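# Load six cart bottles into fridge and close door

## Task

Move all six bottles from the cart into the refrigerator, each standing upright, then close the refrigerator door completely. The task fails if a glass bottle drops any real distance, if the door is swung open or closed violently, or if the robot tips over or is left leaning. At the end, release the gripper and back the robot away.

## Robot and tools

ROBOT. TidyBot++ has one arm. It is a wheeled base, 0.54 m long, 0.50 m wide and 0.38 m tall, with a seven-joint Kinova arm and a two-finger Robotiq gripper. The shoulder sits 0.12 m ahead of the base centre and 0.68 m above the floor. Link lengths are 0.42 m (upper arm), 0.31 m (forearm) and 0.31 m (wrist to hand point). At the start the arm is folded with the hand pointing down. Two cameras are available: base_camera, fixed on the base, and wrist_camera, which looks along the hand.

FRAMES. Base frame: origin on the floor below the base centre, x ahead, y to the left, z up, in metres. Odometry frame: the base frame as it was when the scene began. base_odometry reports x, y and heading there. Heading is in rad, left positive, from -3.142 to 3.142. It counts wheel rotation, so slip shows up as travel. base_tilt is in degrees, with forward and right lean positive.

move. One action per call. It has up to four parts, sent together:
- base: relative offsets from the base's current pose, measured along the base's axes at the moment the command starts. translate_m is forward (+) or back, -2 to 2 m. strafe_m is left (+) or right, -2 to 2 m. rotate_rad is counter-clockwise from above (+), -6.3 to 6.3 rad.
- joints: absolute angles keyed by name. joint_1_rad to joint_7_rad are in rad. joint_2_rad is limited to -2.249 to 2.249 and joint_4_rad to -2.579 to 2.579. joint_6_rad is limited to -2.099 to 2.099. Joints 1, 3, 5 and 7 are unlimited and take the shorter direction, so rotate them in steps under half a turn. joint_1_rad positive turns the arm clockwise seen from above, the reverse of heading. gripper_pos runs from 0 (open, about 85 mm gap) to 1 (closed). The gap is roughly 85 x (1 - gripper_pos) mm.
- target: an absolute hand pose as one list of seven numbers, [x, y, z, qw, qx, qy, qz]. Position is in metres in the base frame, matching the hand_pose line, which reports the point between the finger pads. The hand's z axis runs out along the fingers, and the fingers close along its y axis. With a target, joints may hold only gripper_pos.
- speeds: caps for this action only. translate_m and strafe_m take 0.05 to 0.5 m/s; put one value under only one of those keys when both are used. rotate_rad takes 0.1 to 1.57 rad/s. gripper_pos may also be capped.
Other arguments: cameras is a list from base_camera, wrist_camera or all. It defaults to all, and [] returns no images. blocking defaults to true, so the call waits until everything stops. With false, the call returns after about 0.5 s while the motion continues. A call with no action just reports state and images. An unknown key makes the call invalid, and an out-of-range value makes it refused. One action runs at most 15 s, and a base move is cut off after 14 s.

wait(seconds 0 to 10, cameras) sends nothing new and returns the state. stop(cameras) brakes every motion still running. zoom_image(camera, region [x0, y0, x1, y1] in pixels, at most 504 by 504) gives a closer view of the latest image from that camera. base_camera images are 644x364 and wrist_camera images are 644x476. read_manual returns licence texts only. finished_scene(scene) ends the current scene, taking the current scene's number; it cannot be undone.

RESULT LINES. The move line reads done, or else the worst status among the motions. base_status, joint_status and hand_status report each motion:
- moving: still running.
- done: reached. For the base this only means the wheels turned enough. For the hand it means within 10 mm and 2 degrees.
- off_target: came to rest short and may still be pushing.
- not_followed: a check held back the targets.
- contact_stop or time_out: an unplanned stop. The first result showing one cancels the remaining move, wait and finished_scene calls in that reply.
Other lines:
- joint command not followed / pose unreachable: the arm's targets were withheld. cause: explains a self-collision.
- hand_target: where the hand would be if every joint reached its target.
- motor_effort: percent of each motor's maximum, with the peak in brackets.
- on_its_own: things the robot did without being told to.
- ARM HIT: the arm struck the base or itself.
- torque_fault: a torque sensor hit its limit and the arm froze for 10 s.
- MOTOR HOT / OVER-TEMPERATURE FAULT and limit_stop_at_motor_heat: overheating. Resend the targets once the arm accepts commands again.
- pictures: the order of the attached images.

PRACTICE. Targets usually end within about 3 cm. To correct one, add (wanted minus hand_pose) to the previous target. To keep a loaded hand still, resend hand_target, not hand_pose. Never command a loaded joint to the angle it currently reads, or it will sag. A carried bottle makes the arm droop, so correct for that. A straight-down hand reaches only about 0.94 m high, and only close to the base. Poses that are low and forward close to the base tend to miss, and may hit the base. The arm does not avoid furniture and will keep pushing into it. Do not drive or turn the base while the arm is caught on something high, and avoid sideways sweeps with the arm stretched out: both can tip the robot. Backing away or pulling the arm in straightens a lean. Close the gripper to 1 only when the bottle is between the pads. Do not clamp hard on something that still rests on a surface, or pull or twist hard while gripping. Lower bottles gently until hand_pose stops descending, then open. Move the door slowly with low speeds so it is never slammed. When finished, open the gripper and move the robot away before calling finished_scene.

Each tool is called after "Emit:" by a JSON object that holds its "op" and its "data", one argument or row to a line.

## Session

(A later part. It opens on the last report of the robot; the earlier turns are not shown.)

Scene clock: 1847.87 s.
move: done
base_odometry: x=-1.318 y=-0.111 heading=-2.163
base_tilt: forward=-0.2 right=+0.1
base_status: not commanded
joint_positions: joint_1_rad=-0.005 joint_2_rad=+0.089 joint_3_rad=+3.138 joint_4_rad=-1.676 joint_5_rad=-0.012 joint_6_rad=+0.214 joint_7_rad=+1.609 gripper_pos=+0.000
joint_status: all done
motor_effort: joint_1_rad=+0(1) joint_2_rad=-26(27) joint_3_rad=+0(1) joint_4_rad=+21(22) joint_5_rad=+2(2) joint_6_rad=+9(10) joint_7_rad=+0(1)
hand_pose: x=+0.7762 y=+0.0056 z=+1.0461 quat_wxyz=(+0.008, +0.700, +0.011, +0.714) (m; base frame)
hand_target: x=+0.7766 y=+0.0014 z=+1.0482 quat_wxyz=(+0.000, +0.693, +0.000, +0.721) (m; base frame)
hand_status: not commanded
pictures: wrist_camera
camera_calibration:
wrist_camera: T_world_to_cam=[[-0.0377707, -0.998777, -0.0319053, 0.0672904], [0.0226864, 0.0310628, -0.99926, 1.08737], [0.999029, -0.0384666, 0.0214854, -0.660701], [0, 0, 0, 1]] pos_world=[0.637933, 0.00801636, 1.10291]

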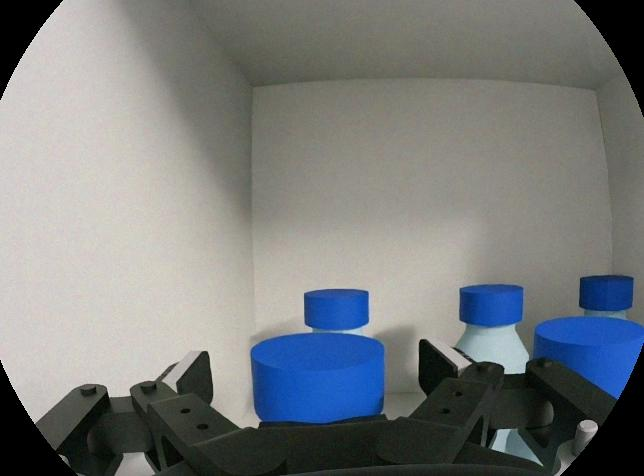

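Emit:
{"op": "move", "data": {
  "base": {"translate_m": -0.45},
  "speeds": {"translate_m": 0.3}
}}

Scene clock: 1870.93 s.
move: done
base_odometry: x=-1.067 y=+0.262 heading=-2.162
base_tilt: forward=-0.2 right=+0.1
base_status: done
joint_positions: joint_1_rad=-0.004 joint_2_rad=+0.086 joint_3_rad=+3.138 joint_4_rad=-1.677 joint_5_rad=-0.012 joint_6_rad=+0.215 joint_7_rad=+1.609 gripper_pos=+0.000
joint_status: not commanded
motor_effort: joint_1_rad=+0(2) joint_2_rad=-26(30) joint_3_rad=+1(2) joint_4_rad=+21(22) joint_5_rad=+1(2) joint_6_rad=+9(10) joint_7_rad=+0(1)
hand_pose: x=+0.7750 y=+0.0055 z=+1.0478 quat_wxyz=(+0.008, +0.699, +0.011, +0.715) (m; base frame)
hand_target: x=+0.7766 y=+0.0014 z=+1.0482 quat_wxyz=(+0.000, +0.693, +0.000, +0.721) (m; base frame)
hand_status: not commanded
pictures: base_camera, wrist_camera
camera_calibration:
wrist_camera: T_world_to_cam=[[-0.0379464, -0.998766, -0.0320316, 0.0673884], [0.0258455, 0.031063, -0.999183, 1.08661], [0.998945, -0.0387432, 0.0246349, -0.662793], [0, 0, 0, 1]] pos_world=[0.636568, 0.00787321, 1.1042]

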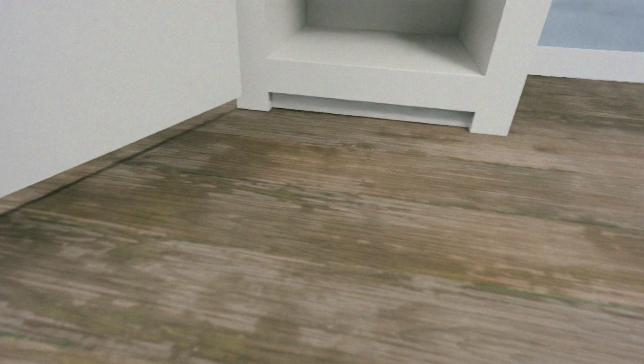

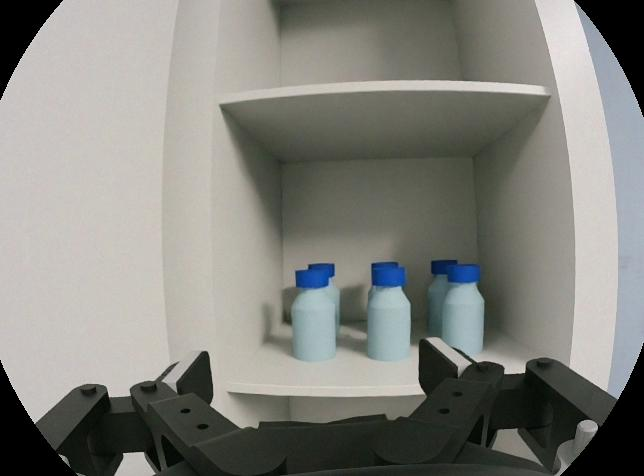

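Emit:
{"op": "move", "data": {
  "joints": {"joint_1_rad": 0.0, "joint_2_rad": -0.35, "joint_3_rad": 3.1416, "joint_4_rad": -2.25, "joint_5_rad": 0.0, "joint_6_rad": -1.24, "joint_7_rad": 1.5708, "gripper_pos": 1.0},
  "cameras": ["base_camera"]
}}

Emit:
{"op": "move", "data": {
  "base": {"rotate_rad": 0.75},
  "cameras": ["base_camera"]
}}

Scene clock: 1942.70 s.
move: done
base_odometry: x=-1.067 y=+0.262 heading=-2.162
base_tilt: forward=-0.2 right=+0.1
base_status: not commanded
joint_positions: joint_1_rad=-0.004 joint_2_rad=-0.342 joint_3_rad=+3.138 joint_4_rad=-2.237 joint_5_rad=-0.012 joint_6_rad=-1.195 joint_7_rad=+1.609 gripper_pos=+0.999
joint_status: all done
motor_effort: joint_1_rad=+0(1) joint_2_rad=-5(27) joint_3_rad=+1(2) joint_4_rad=+16(21) joint_5_rad=+0(2) joint_6_rad=+1(10) joint_7_rad=+0(1)
hand_pose: x=+0.2920 y=+0.0060 z=+0.6671 quat_wxyz=(-0.005, +0.999, +0.021, +0.026) (m; base frame)
hand_target: x=+0.2727 y=+0.0013 z=+0.6641 quat_wxyz=(+0.000, +1.000, +0.000, +0.001) (m; base frame)
hand_status: not commanded
pictures: base_camera

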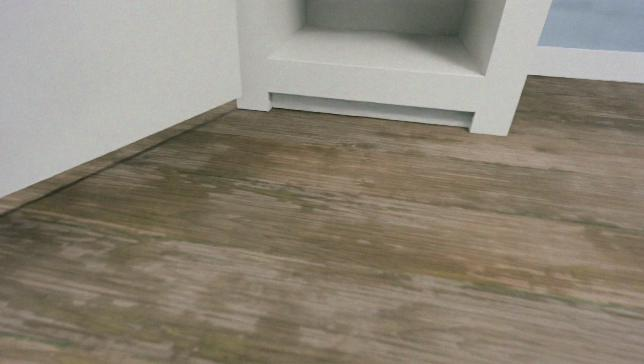

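Scene clock: 1944.37 s.
move: done
base_odometry: x=-1.067 y=+0.262 heading=-1.414
base_tilt: forward=-0.2 right=+0.1
base_status: done
joint_positions: joint_1_rad=-0.004 joint_2_rad=-0.342 joint_3_rad=+3.138 joint_4_rad=-2.237 joint_5_rad=-0.012 joint_6_rad=-1.198 joint_7_rad=+1.609 gripper_pos=+0.999
joint_status: not commanded
motor_effort: joint_1_rad=+0(1) joint_2_rad=-5(5) joint_3_rad=+1(2) joint_4_rad=+15(16) joint_5_rad=+0(2) joint_6_rad=+1(1) joint_7_rad=+1(1)
hand_pose: x=+0.2910 y=+0.0060 z=+0.6671 quat_wxyz=(-0.005, +0.999, +0.021, +0.024) (m; base frame)
hand_target: x=+0.2727 y=+0.0013 z=+0.6641 quat_wxyz=(+0.000, +1.000, +0.000, +0.001) (m; base frame)
hand_status: not commanded
pictures: base_camera

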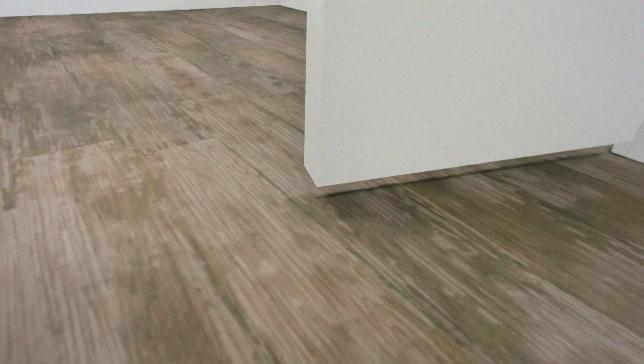

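Emit:
{"op": "move", "data": {
  "base": {"strafe_m": 0.6}
}}

Scene clock: 1957.77 s.
move: done
base_odometry: x=-0.475 y=+0.356 heading=-1.412
base_tilt: forward=-0.2 right=+0.1
base_status: done
joint_positions: joint_1_rad=-0.004 joint_2_rad=-0.342 joint_3_rad=+3.139 joint_4_rad=-2.237 joint_5_rad=-0.012 joint_6_rad=-1.199 joint_7_rad=+1.609 gripper_pos=+0.999
joint_status: not commanded
motor_effort: joint_1_rad=+0(1) joint_2_rad=-5(5) joint_3_rad=+1(2) joint_4_rad=+16(16) joint_5_rad=+1(2) joint_6_rad=+1(1) joint_7_rad=-1(1)
hand_pose: x=+0.2907 y=+0.0059 z=+0.6671 quat_wxyz=(-0.005, +0.999, +0.021, +0.024) (m; base frame)
hand_target: x=+0.2727 y=+0.0013 z=+0.6641 quat_wxyz=(+0.000, +1.000, +0.000, +0.001) (m; base frame)
hand_status: not commanded
pictures: base_camera, wrist_camera
camera_calibration:
wrist_camera: T_world_to_cam=[[-0.0179475, -0.999303, 0.0327268, -0.0117033], [-0.99856, 0.01626, -0.0511188, 0.384203], [0.050551, -0.0335971, -0.998156, 0.788345], [0, 0, 0, 1]] pos_world=[0.343588, 0.00854384, 0.806915]

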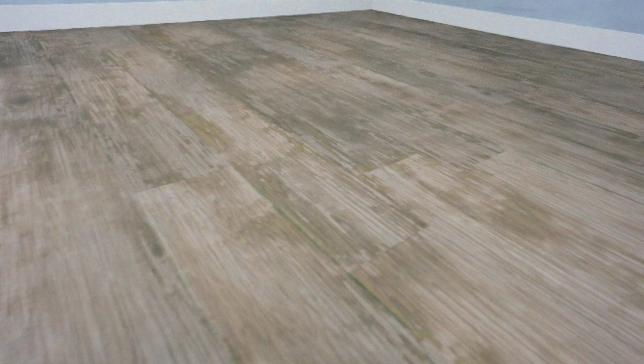

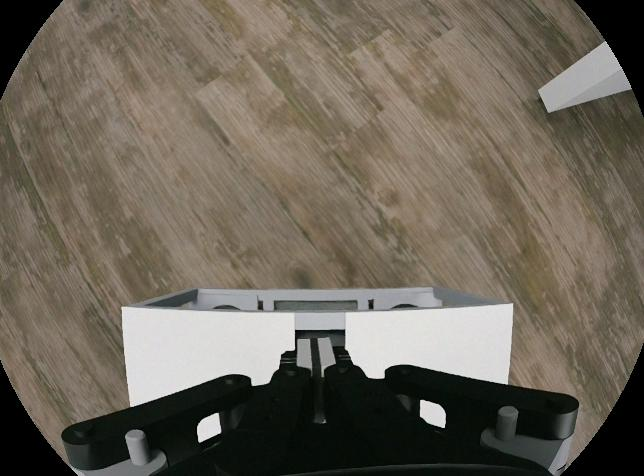

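Emit:
{"op": "move", "data": {
  "base": {"translate_m": 1.3, "rotate_rad": -1.78},
  "speeds": {"rotate_rad": 0.6}
}}

Scene clock: 2004.13 s.
move: done
base_odometry: x=-0.269 y=-0.927 heading=+3.090
base_tilt: forward=-0.2 right=+0.1
base_status: done
joint_positions: joint_1_rad=-0.004 joint_2_rad=-0.345 joint_3_rad=+3.139 joint_4_rad=-2.237 joint_5_rad=-0.012 joint_6_rad=-1.202 joint_7_rad=+1.609 gripper_pos=+0.999
joint_status: not commanded
motor_effort: joint_1_rad=+0(1) joint_2_rad=-4(5) joint_3_rad=+1(2) joint_4_rad=+16(16) joint_5_rad=+1(2) joint_6_rad=+1(1) joint_7_rad=+0(1)
hand_pose: x=+0.2897 y=+0.0059 z=+0.6676 quat_wxyz=(-0.005, +0.999, +0.021, +0.024) (m; base frame)
hand_target: x=+0.2727 y=+0.0013 z=+0.6641 quat_wxyz=(+0.000, +1.000, +0.000, +0.001) (m; base frame)
hand_status: not commanded
pictures: base_camera, wrist_camera
camera_calibration:
wrist_camera: T_world_to_cam=[[-0.0179149, -0.999304, 0.0327232, -0.0117491], [-0.998559, 0.0162266, -0.0511499, 0.383212], [0.0505833, -0.0335924, -0.998155, 0.788899], [0, 0, 0, 1]] pos_world=[0.342544, 0.00854189, 0.807429]

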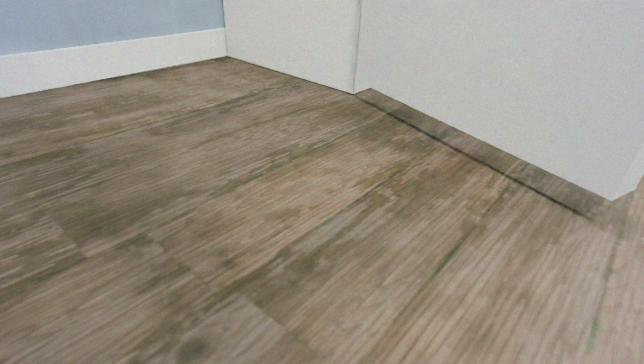

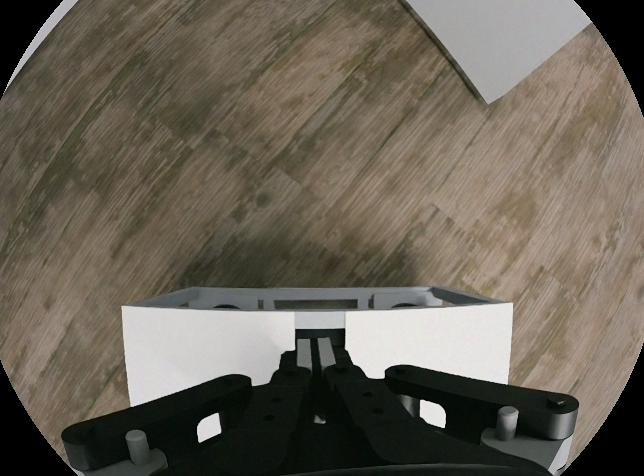

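Emit:
{"op": "move", "data": {
  "joints": {"joint_1_rad": 0.0, "joint_2_rad": -0.35, "joint_3_rad": 3.1416, "joint_4_rad": -2.1, "joint_5_rad": 0.0, "joint_6_rad": 0.18, "joint_7_rad": 1.5708},
  "base": {"rotate_rad": -0.4},
  "speeds": {"rotate_rad": 0.5}
}}

Scene clock: 2051.47 s.
move: done
base_odometry: x=-0.269 y=-0.927 heading=+2.691
base_tilt: forward=-0.2 right=+0.1
base_status: done
joint_positions: joint_1_rad=-0.004 joint_2_rad=-0.348 joint_3_rad=+3.139 joint_4_rad=-2.120 joint_5_rad=-0.012 joint_6_rad=+0.138 joint_7_rad=+1.609 gripper_pos=+0.999
joint_status: all done
motor_effort: joint_1_rad=+0(1) joint_2_rad=-10(11) joint_3_rad=+1(2) joint_4_rad=+21(21) joint_5_rad=+0(2) joint_6_rad=+9(9) joint_7_rad=+0(1)
hand_pose: x=+0.5942 y=+0.0045 z=+0.9947 quat_wxyz=(+0.008, +0.729, +0.012, +0.684) (m; base frame)
hand_target: x=+0.5953 y=+0.0013 z=+1.0213 quat_wxyz=(+0.000, +0.707, +0.000, +0.707) (m; base frame)
hand_status: not commanded
pictures: base_camera, wrist_camera
camera_calibration:
wrist_camera: T_world_to_cam=[[-0.0401122, -0.998831, -0.0269839, 0.054173], [-0.0598162, 0.0293576, -0.997778, 1.08782], [0.997403, -0.038409, -0.0609238, -0.394912], [0, 0, 0, 1]] pos_world=[0.461128, 0.0070057, 1.0628]

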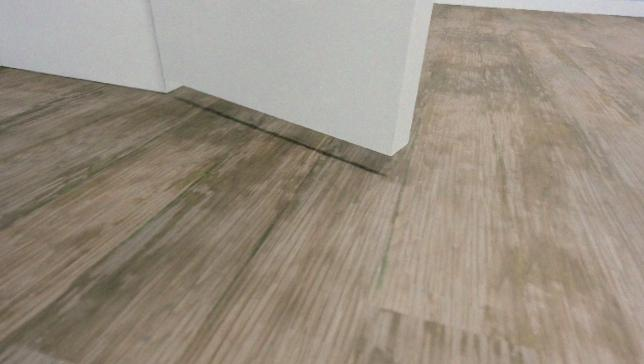

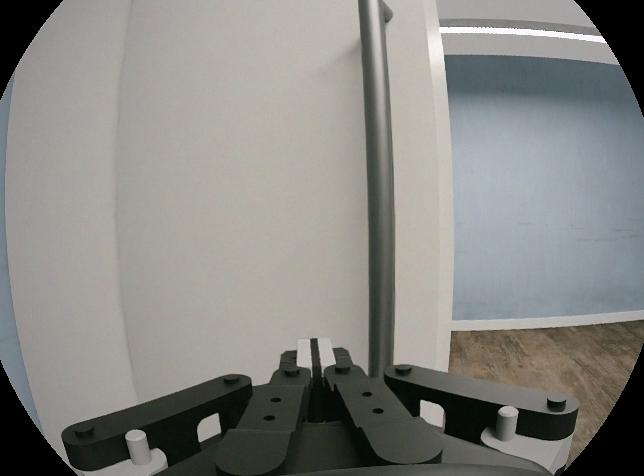

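Emit:
{"op": "move", "data": {
  "base": {"translate_m": 0.27},
  "speeds": {"translate_m": 0.2}
}}

Scene clock: 2102.43 s.
move: done
base_odometry: x=-0.512 y=-0.810 heading=+2.690
base_tilt: forward=-0.2 right=+0.1
base_status: done
joint_positions: joint_1_rad=-0.007 joint_2_rad=-0.350 joint_3_rad=+3.134 joint_4_rad=-2.120 joint_5_rad=-0.012 joint_6_rad=+0.142 joint_7_rad=+1.609 gripper_pos=+0.999
joint_status: not commanded
motor_effort: joint_1_rad=+2(5) joint_2_rad=-9(12) joint_3_rad=+4(7) joint_4_rad=+21(23) joint_5_rad=+1(2) joint_6_rad=+9(10) joint_7_rad=-1(1)
hand_pose: x=+0.5935 y=+0.0085 z=+0.9970 quat_wxyz=(+0.006, +0.727, +0.015, +0.687) (m; base frame)
hand_target: x=+0.5953 y=+0.0013 z=+1.0213 quat_wxyz=(+0.000, +0.707, +0.000, +0.707) (m; base frame)
hand_status: not commanded
pictures: base_camera, wrist_camera
camera_calibration:
wrist_camera: T_world_to_cam=[[-0.0327187, -0.999135, -0.0256831, 0.0524525], [-0.0537735, 0.0274194, -0.998177, 1.08677], [0.998017, -0.031278, -0.054624, -0.400602], [0, 0, 0, 1]] pos_world=[0.459963, 0.0100786, 1.06425]

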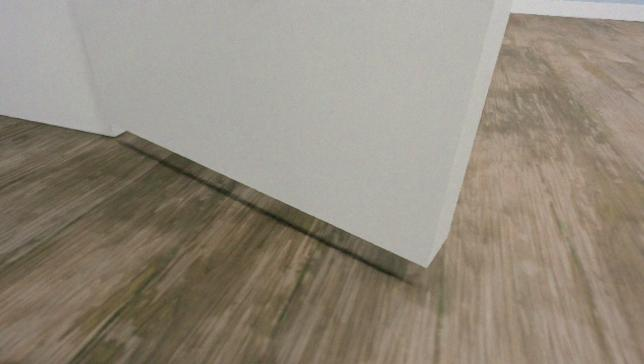

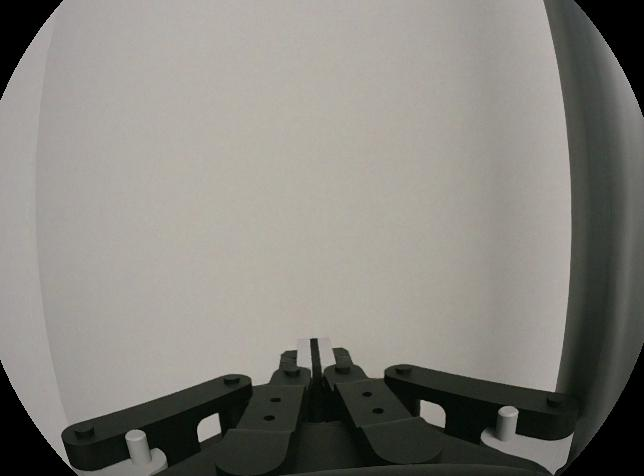

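Emit:
{"op": "move", "data": {
  "base": {"translate_m": -0.06},
  "cameras": []
}}

Emit:
{"op": "move", "data": {
  "joints": {"joint_7_rad": 3.1416}
}}

Scene clock: 2112.53 s.
move: done
base_odometry: x=-0.458 y=-0.836 heading=+2.690
base_tilt: forward=-0.2 right=+0.1
base_status: done
joint_positions: joint_1_rad=-0.007 joint_2_rad=-0.356 joint_3_rad=+3.135 joint_4_rad=-2.120 joint_5_rad=-0.012 joint_6_rad=+0.144 joint_7_rad=+1.609 gripper_pos=+0.999
joint_status: not commanded
motor_effort: joint_1_rad=+0(3) joint_2_rad=-9(14) joint_3_rad=+1(5) joint_4_rad=+21(22) joint_5_rad=+0(2) joint_6_rad=+9(10) joint_7_rad=+0(1)
hand_pose: x=+0.5916 y=+0.0077 z=+1.0003 quat_wxyz=(+0.006, +0.724, +0.015, +0.689) (m; base frame)
hand_target: x=+0.5953 y=+0.0013 z=+1.0213 quat_wxyz=(+0.000, +0.707, +0.000, +0.707) (m; base frame)
hand_status: not commanded
pictures: none
No camera images: "cameras" was empty.

Scene clock: 2114.67 s.
move: done
base_odometry: x=-0.458 y=-0.836 heading=+2.690
base_tilt: forward=-0.2 right=+0.1
base_status: not commanded
joint_positions: joint_1_rad=-0.007 joint_2_rad=-0.356 joint_3_rad=+3.135 joint_4_rad=-2.120 joint_5_rad=-0.012 joint_6_rad=+0.144 joint_7_rad=+3.090 gripper_pos=+0.999
joint_status: all done
motor_effort: joint_1_rad=+0(1) joint_2_rad=-9(10) joint_3_rad=+1(2) joint_4_rad=+21(21) joint_5_rad=+1(2) joint_6_rad=+9(10) joint_7_rad=+0(2)
hand_pose: x=+0.5916 y=+0.0077 z=+1.0003 quat_wxyz=(+0.469, +0.525, +0.499, +0.505) (m; base frame)
hand_target: x=+0.5953 y=+0.0013 z=+1.0213 quat_wxyz=(+0.500, +0.500, +0.500, +0.500) (m; base frame)
hand_status: not commanded
pictures: base_camera, wrist_camera
camera_calibration:
wrist_camera: T_world_to_cam=[[0.0068827, -0.118219, 0.992964, -0.997496], [0.00894178, -0.99294, -0.118278, 0.180556], [0.999936, 0.00969293, -0.00577702, -0.448863], [0, 0, 0, 1]] pos_world=[0.454085, 0.0657092, 1.00924]

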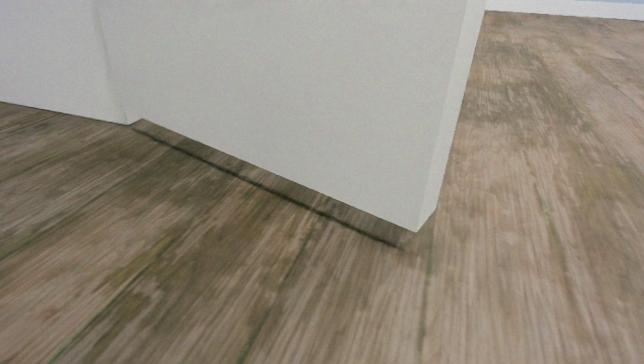

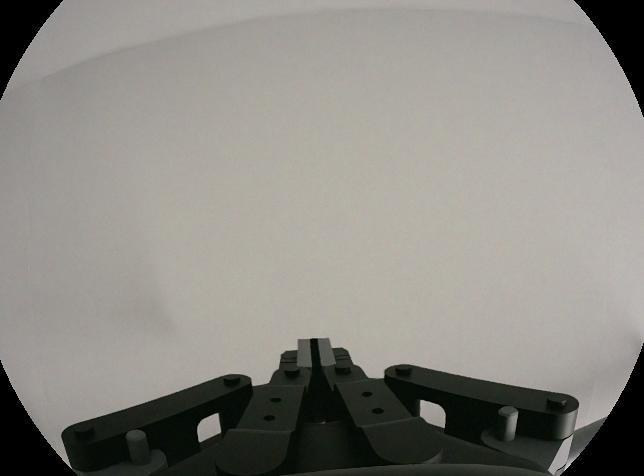

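Emit:
{"op": "move", "data": {
  "base": {"translate_m": 0.10, "strafe_m": 0.03},
  "speeds": {"translate_m": 0.15}
}}

Scene clock: 2130.37 s.
move: done
base_odometry: x=-0.561 y=-0.819 heading=+2.690
base_tilt: forward=-0.2 right=+0.1
base_status: done
joint_positions: joint_1_rad=-0.008 joint_2_rad=-0.360 joint_3_rad=+3.133 joint_4_rad=-2.120 joint_5_rad=-0.012 joint_6_rad=+0.145 joint_7_rad=+3.090 gripper_pos=+0.999
joint_status: not commanded
motor_effort: joint_1_rad=+1(4) joint_2_rad=-7(11) joint_3_rad=+3(5) joint_4_rad=+22(25) joint_5_rad=+1(2) joint_6_rad=+9(11) joint_7_rad=+0(1)
hand_pose: x=+0.5904 y=+0.0091 z=+1.0027 quat_wxyz=(+0.471, +0.523, +0.499, +0.507) (m; base frame)
hand_target: x=+0.5953 y=+0.0013 z=+1.0213 quat_wxyz=(+0.500, +0.500, +0.500, +0.500) (m; base frame)
hand_status: not commanded
pictures: base_camera, wrist_camera
camera_calibration:
wrist_camera: T_world_to_cam=[[0.00147258, -0.117162, 0.993112, -0.996667], [0.0121411, -0.993038, -0.117171, 0.179265], [0.999925, 0.01223, -0.0000398552, -0.453448], [0, 0, 0, 1]] pos_world=[0.452706, 0.066791, 1.01079]

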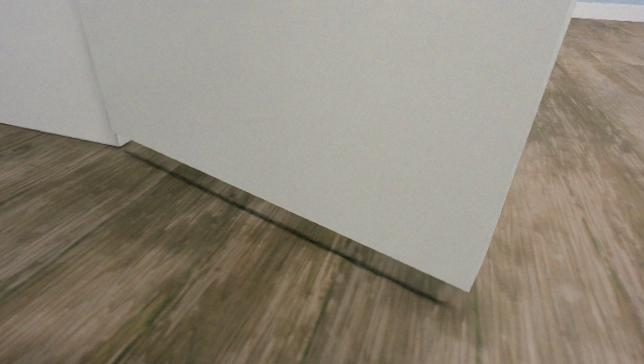

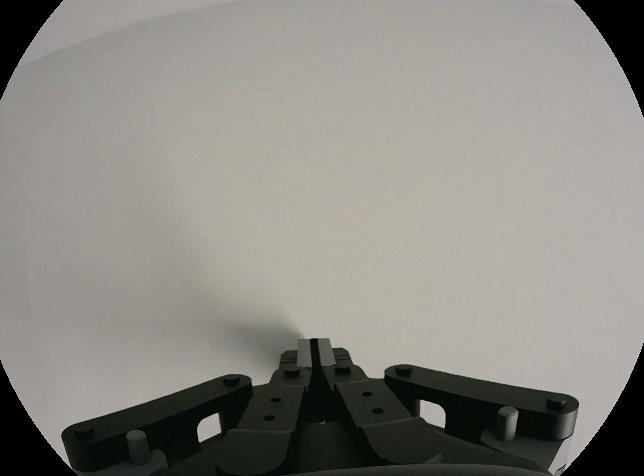

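Emit:
{"op": "move", "data": {
  "base": {"translate_m": 0.094, "strafe_m": -0.144, "rotate_rad": 0.164},
  "speeds": {"translate_m": 0.1, "rotate_rad": 0.1}
}}

Scene clock: 2149.07 s.
move: done
base_odometry: x=-0.583 y=-0.648 heading=+2.856
base_tilt: forward=-0.2 right=+0.1
base_status: done
joint_positions: joint_1_rad=-0.012 joint_2_rad=-0.364 joint_3_rad=+3.130 joint_4_rad=-2.121 joint_5_rad=-0.012 joint_6_rad=+0.148 joint_7_rad=+3.090 gripper_pos=+0.999
joint_status: not commanded
motor_effort: joint_1_rad=+1(5) joint_2_rad=-8(9) joint_3_rad=+3(8) joint_4_rad=+21(27) joint_5_rad=+0(2) joint_6_rad=+9(13) joint_7_rad=+0(1)
hand_pose: x=+0.5890 y=+0.0126 z=+1.0047 quat_wxyz=(+0.470, +0.519, +0.500, +0.509) (m; base frame)
hand_target: x=+0.5953 y=+0.0013 z=+1.0213 quat_wxyz=(+0.500, +0.500, +0.500, +0.500) (m; base frame)
hand_status: not commanded
pictures: base_camera, wrist_camera
camera_calibration:
wrist_camera: T_world_to_cam=[[-0.00325197, -0.116138, 0.993228, -0.995502], [0.0195041, -0.993051, -0.116054, 0.177508], [0.999804, 0.0189947, 0.00549455, -0.457642], [0, 0, 0, 1]] pos_world=[0.450853, 0.069351, 1.01188]

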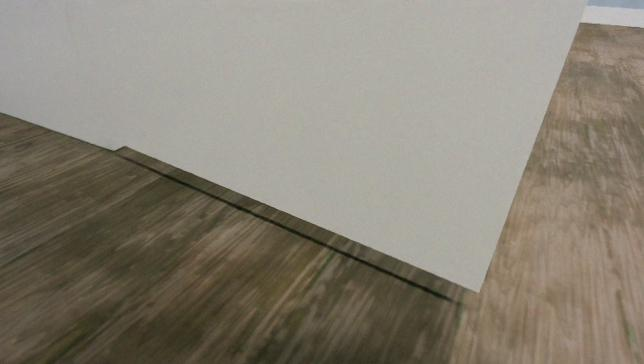

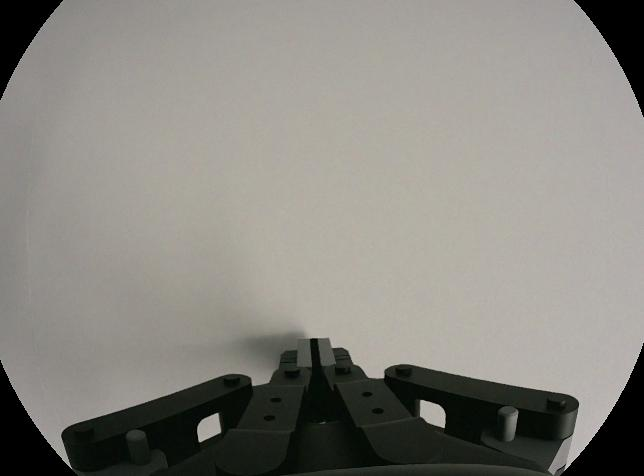

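Emit:
{"op": "move", "data": {
  "base": {"translate_m": 0.1055, "strafe_m": -0.1497, "rotate_rad": 0.178},
  "speeds": {"translate_m": 0.12, "rotate_rad": 0.12}
}}

Scene clock: 2161.53 s.
move: done
base_odometry: x=-0.642 y=-0.475 heading=+3.035
base_tilt: forward=-0.2 right=+0.1
base_status: done
joint_positions: joint_1_rad=-0.011 joint_2_rad=-0.361 joint_3_rad=+3.133 joint_4_rad=-2.126 joint_5_rad=-0.012 joint_6_rad=+0.151 joint_7_rad=+3.090 gripper_pos=+0.999
joint_status: not commanded
motor_effort: joint_1_rad=-1(4) joint_2_rad=-9(10) joint_3_rad=+1(7) joint_4_rad=+21(28) joint_5_rad=-1(2) joint_6_rad=+9(14) joint_7_rad=+0(1)
hand_pose: x=+0.5895 y=+0.0109 z=+1.0016 quat_wxyz=(+0.470, +0.521, +0.500, +0.508) (m; base frame)
hand_target: x=+0.5953 y=+0.0013 z=+1.0213 quat_wxyz=(+0.500, +0.500, +0.500, +0.500) (m; base frame)
hand_status: not commanded
pictures: base_camera, wrist_camera
camera_calibration:
wrist_camera: T_world_to_cam=[[0.000599287, -0.116839, 0.993151, -0.994894], [0.0159077, -0.993024, -0.116834, 0.178345], [0.999873, 0.0158688, 0.00126354, -0.4539], [0, 0, 0, 1]] pos_world=[0.451601, 0.0680603, 1.00949]

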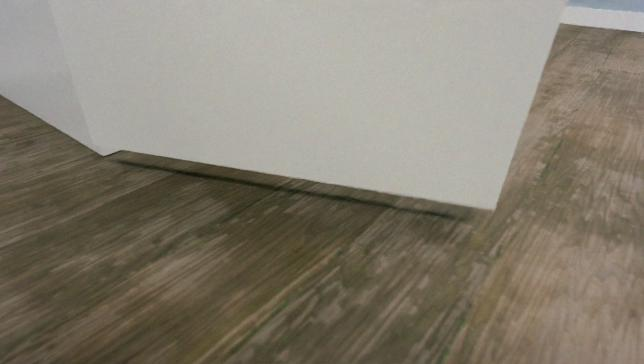

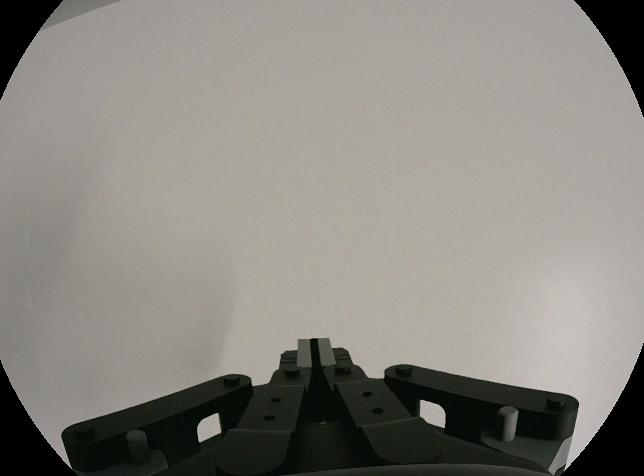

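Emit:
{"op": "wait", "data": {
  "seconds": 0,
  "cameras": ["base_camera"]
}}

Scene clock: 2170.13 s.
base_odometry: x=-0.642 y=-0.475 heading=+3.035
base_tilt: forward=-0.2 right=+0.1
base_status: done
joint_positions: joint_1_rad=-0.011 joint_2_rad=-0.361 joint_3_rad=+3.133 joint_4_rad=-2.126 joint_5_rad=-0.012 joint_6_rad=+0.151 joint_7_rad=+3.090 gripper_pos=+0.999
joint_status: not commanded
motor_effort: joint_1_rad=+0(4) joint_2_rad=-8(10) joint_3_rad=+1(7) joint_4_rad=+21(28) joint_5_rad=+1(2) joint_6_rad=+9(14) joint_7_rad=+0(1)
hand_pose: x=+0.5895 y=+0.0109 z=+1.0016 quat_wxyz=(+0.470, +0.521, +0.500, +0.508) (m; base frame)
hand_target: x=+0.5953 y=+0.0013 z=+1.0213 quat_wxyz=(+0.500, +0.500, +0.500, +0.500) (m; base frame)
hand_status: not commanded
pictures: base_camera

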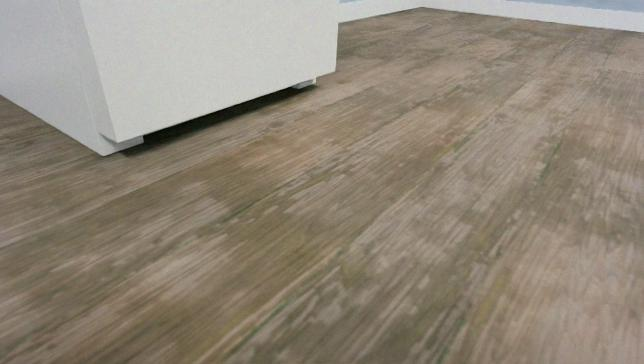

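Emit:
{"op": "move", "data": {
  "base": {"translate_m": 0.653, "strafe_m": -0.518, "rotate_rad": 0.957},
  "speeds": {"translate_m": 0.4, "rotate_rad": 0.5}
}}

Scene clock: 2204.30 s.
move: done
base_odometry: x=-1.237 y=+0.110 heading=-2.290
base_tilt: forward=-0.2 right=+0.1
base_status: done
joint_positions: joint_1_rad=-0.009 joint_2_rad=-0.359 joint_3_rad=+3.137 joint_4_rad=-2.126 joint_5_rad=-0.012 joint_6_rad=+0.151 joint_7_rad=+3.090 gripper_pos=+0.999
joint_status: not commanded
motor_effort: joint_1_rad=+0(1) joint_2_rad=-9(10) joint_3_rad=+1(3) joint_4_rad=+21(22) joint_5_rad=+0(2) joint_6_rad=+10(10) joint_7_rad=+0(1)
hand_pose: x=+0.5902 y=+0.0076 z=+1.0008 quat_wxyz=(+0.471, +0.524, +0.498, +0.506) (m; base frame)
hand_target: x=+0.5953 y=+0.0013 z=+1.0213 quat_wxyz=(+0.500, +0.500, +0.500, +0.500) (m; base frame)
hand_status: not commanded
pictures: base_camera, wrist_camera
camera_calibration:
wrist_camera: T_world_to_cam=[[0.00184041, -0.11834, 0.992971, -0.994938], [0.00976695, -0.992924, -0.118353, 0.180113], [0.999951, 0.00991612, -0.000671556, -0.452637], [0, 0, 0, 1]] pos_world=[0.452687, 0.0655852, 1.00896]

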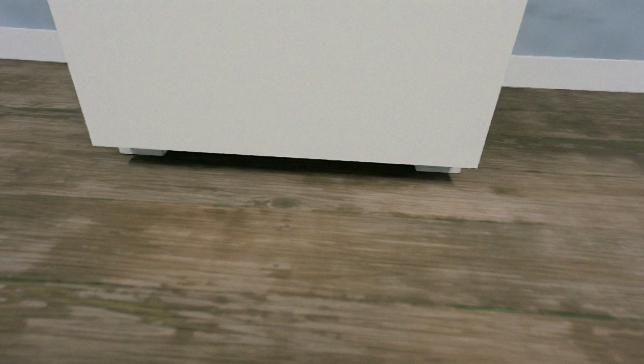

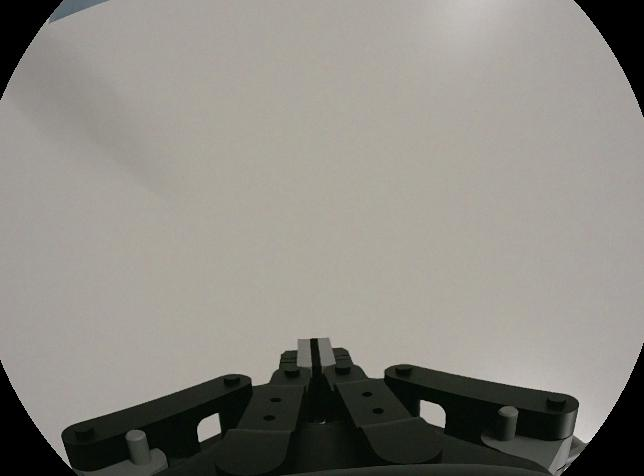

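Emit:
{"op": "move", "data": {
  "base": {"translate_m": 0.15, "strafe_m": -0.04},
  "speeds": {"translate_m": 0.2},
  "cameras": []
}}

Emit:
{"op": "move", "data": {
  "base": {"translate_m": 0.04},
  "speeds": {"translate_m": 0.05}
}}

Scene clock: 2221.30 s.
move: done
base_odometry: x=-1.366 y=+0.024 heading=-2.290
base_tilt: forward=-0.2 right=+0.1
base_status: done
joint_positions: joint_1_rad=-0.009 joint_2_rad=-0.351 joint_3_rad=+3.137 joint_4_rad=-2.126 joint_5_rad=-0.012 joint_6_rad=+0.151 joint_7_rad=+3.090 gripper_pos=+0.999
joint_status: not commanded
motor_effort: joint_1_rad=+0(1) joint_2_rad=-10(12) joint_3_rad=+1(2) joint_4_rad=+21(22) joint_5_rad=+0(2) joint_6_rad=+9(10) joint_7_rad=+0(1)
hand_pose: x=+0.5928 y=+0.0076 z=+0.9970 quat_wxyz=(+0.469, +0.526, +0.500, +0.504) (m; base frame)
hand_target: x=+0.5953 y=+0.0013 z=+1.0213 quat_wxyz=(+0.500, +0.500, +0.500, +0.500) (m; base frame)
hand_status: not commanded
pictures: none
No camera images: "cameras" was empty.

Scene clock: 2222.60 s.
move: done
base_odometry: x=-1.392 y=-0.006 heading=-2.290
base_tilt: forward=-0.2 right=+0.1
base_status: done
joint_positions: joint_1_rad=-0.009 joint_2_rad=-0.420 joint_3_rad=+3.137 joint_4_rad=-2.173 joint_5_rad=-0.012 joint_6_rad=+0.145 joint_7_rad=+3.090 gripper_pos=+0.999
joint_status: not commanded
motor_effort: joint_1_rad=+2(2) joint_2_rad=+8(11) joint_3_rad=+4(5) joint_4_rad=+31(36) joint_5_rad=+0(2) joint_6_rad=+15(19) joint_7_rad=+0(1)
hand_pose: x=+0.5675 y=+0.0074 z=+0.9976 quat_wxyz=(+0.473, +0.522, +0.496, +0.508) (m; base frame)
hand_target: x=+0.5953 y=+0.0013 z=+1.0213 quat_wxyz=(+0.500, +0.500, +0.500, +0.500) (m; base frame)
hand_status: not commanded
pictures: base_camera, wrist_camera
camera_calibration:
wrist_camera: T_world_to_cam=[[-0.0055917, -0.118182, 0.992976, -0.987603], [0.0106565, -0.992942, -0.118118, 0.178991], [0.999928, 0.00992118, 0.00681164, -0.437383], [0, 0, 0, 1]] pos_world=[0.429921, 0.0653505, 1.00479]

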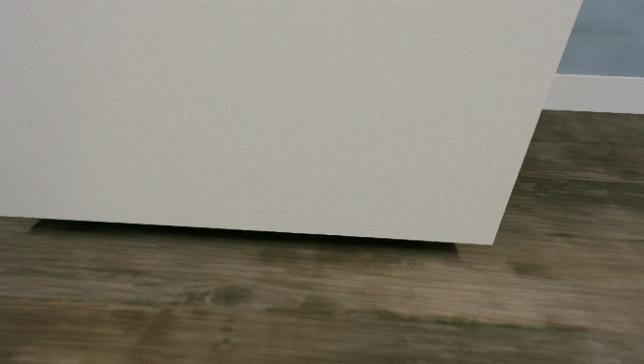

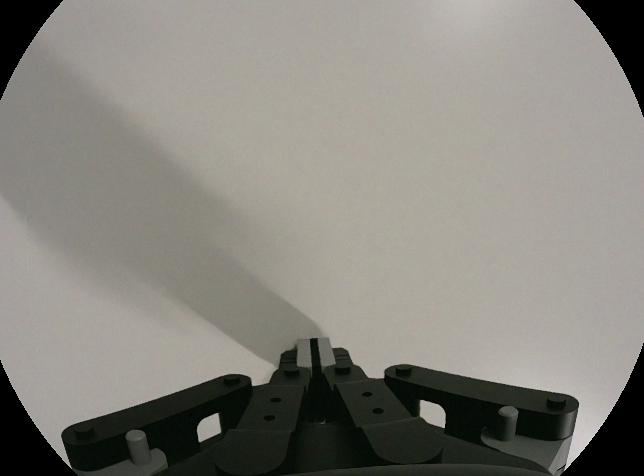

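Emit:
{"op": "move", "data": {
  "base": {"translate_m": -0.45, "strafe_m": -0.45},
  "speeds": {"translate_m": 0.5}
}}

Scene clock: 2230.40 s.
move: done
base_odometry: x=-1.435 y=+0.629 heading=-2.289
base_tilt: forward=-0.2 right=+0.1
base_status: done
joint_positions: joint_1_rad=-0.007 joint_2_rad=-0.347 joint_3_rad=+3.135 joint_4_rad=-2.122 joint_5_rad=-0.012 joint_6_rad=+0.160 joint_7_rad=+3.090 gripper_pos=+0.999
joint_status: not commanded
motor_effort: joint_1_rad=+0(4) joint_2_rad=-10(13) joint_3_rad=+1(8) joint_4_rad=+21(31) joint_5_rad=+1(2) joint_6_rad=+9(15) joint_7_rad=+0(1)
hand_pose: x=+0.5945 y=+0.0078 z=+0.9998 quat_wxyz=(+0.471, +0.523, +0.498, +0.506) (m; base frame)
hand_target: x=+0.5953 y=+0.0013 z=+1.0213 quat_wxyz=(+0.500, +0.500, +0.500, +0.500) (m; base frame)
hand_status: not commanded
pictures: base_camera, wrist_camera
camera_calibration:
wrist_camera: T_world_to_cam=[[0.00173816, -0.117709, 0.993047, -0.994048], [0.00956257, -0.993001, -0.11772, 0.179598], [0.999953, 0.00970069, -0.000600391, -0.457013], [0, 0, 0, 1]] pos_world=[0.457001, 0.0657656, 1.008]

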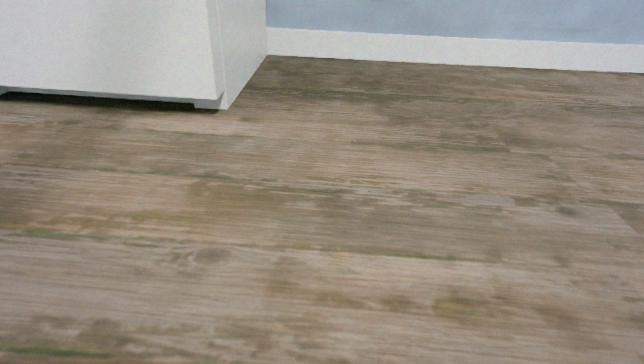

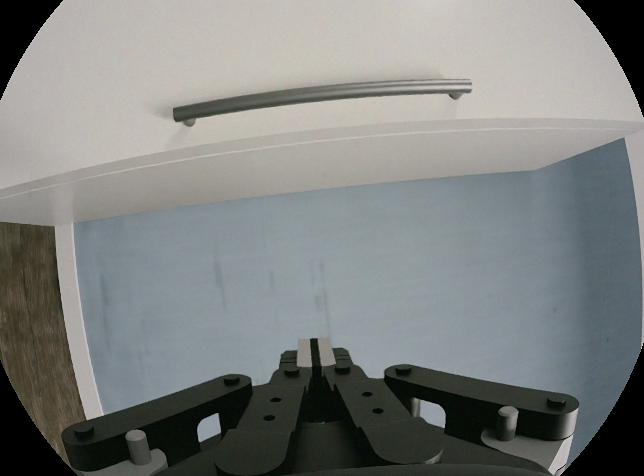

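Emit:
{"op": "zoom_image", "data": {
  "camera": "wrist_camera",
  "region": [150, 60, 560, 240]
}}

Emit:
{"op": "zoom_image", "data": {
  "camera": "base_camera",
  "region": [140, 0, 300, 130]
}}

Scaled by 1.229.

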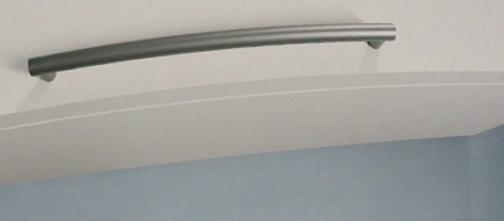

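Scaled by 3.150.

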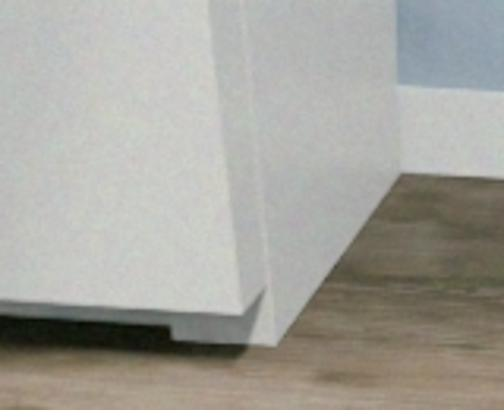

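Emit:
{"op": "finished_scene", "data": {
  "scene": 1
}}

The scene is finished: the task was done.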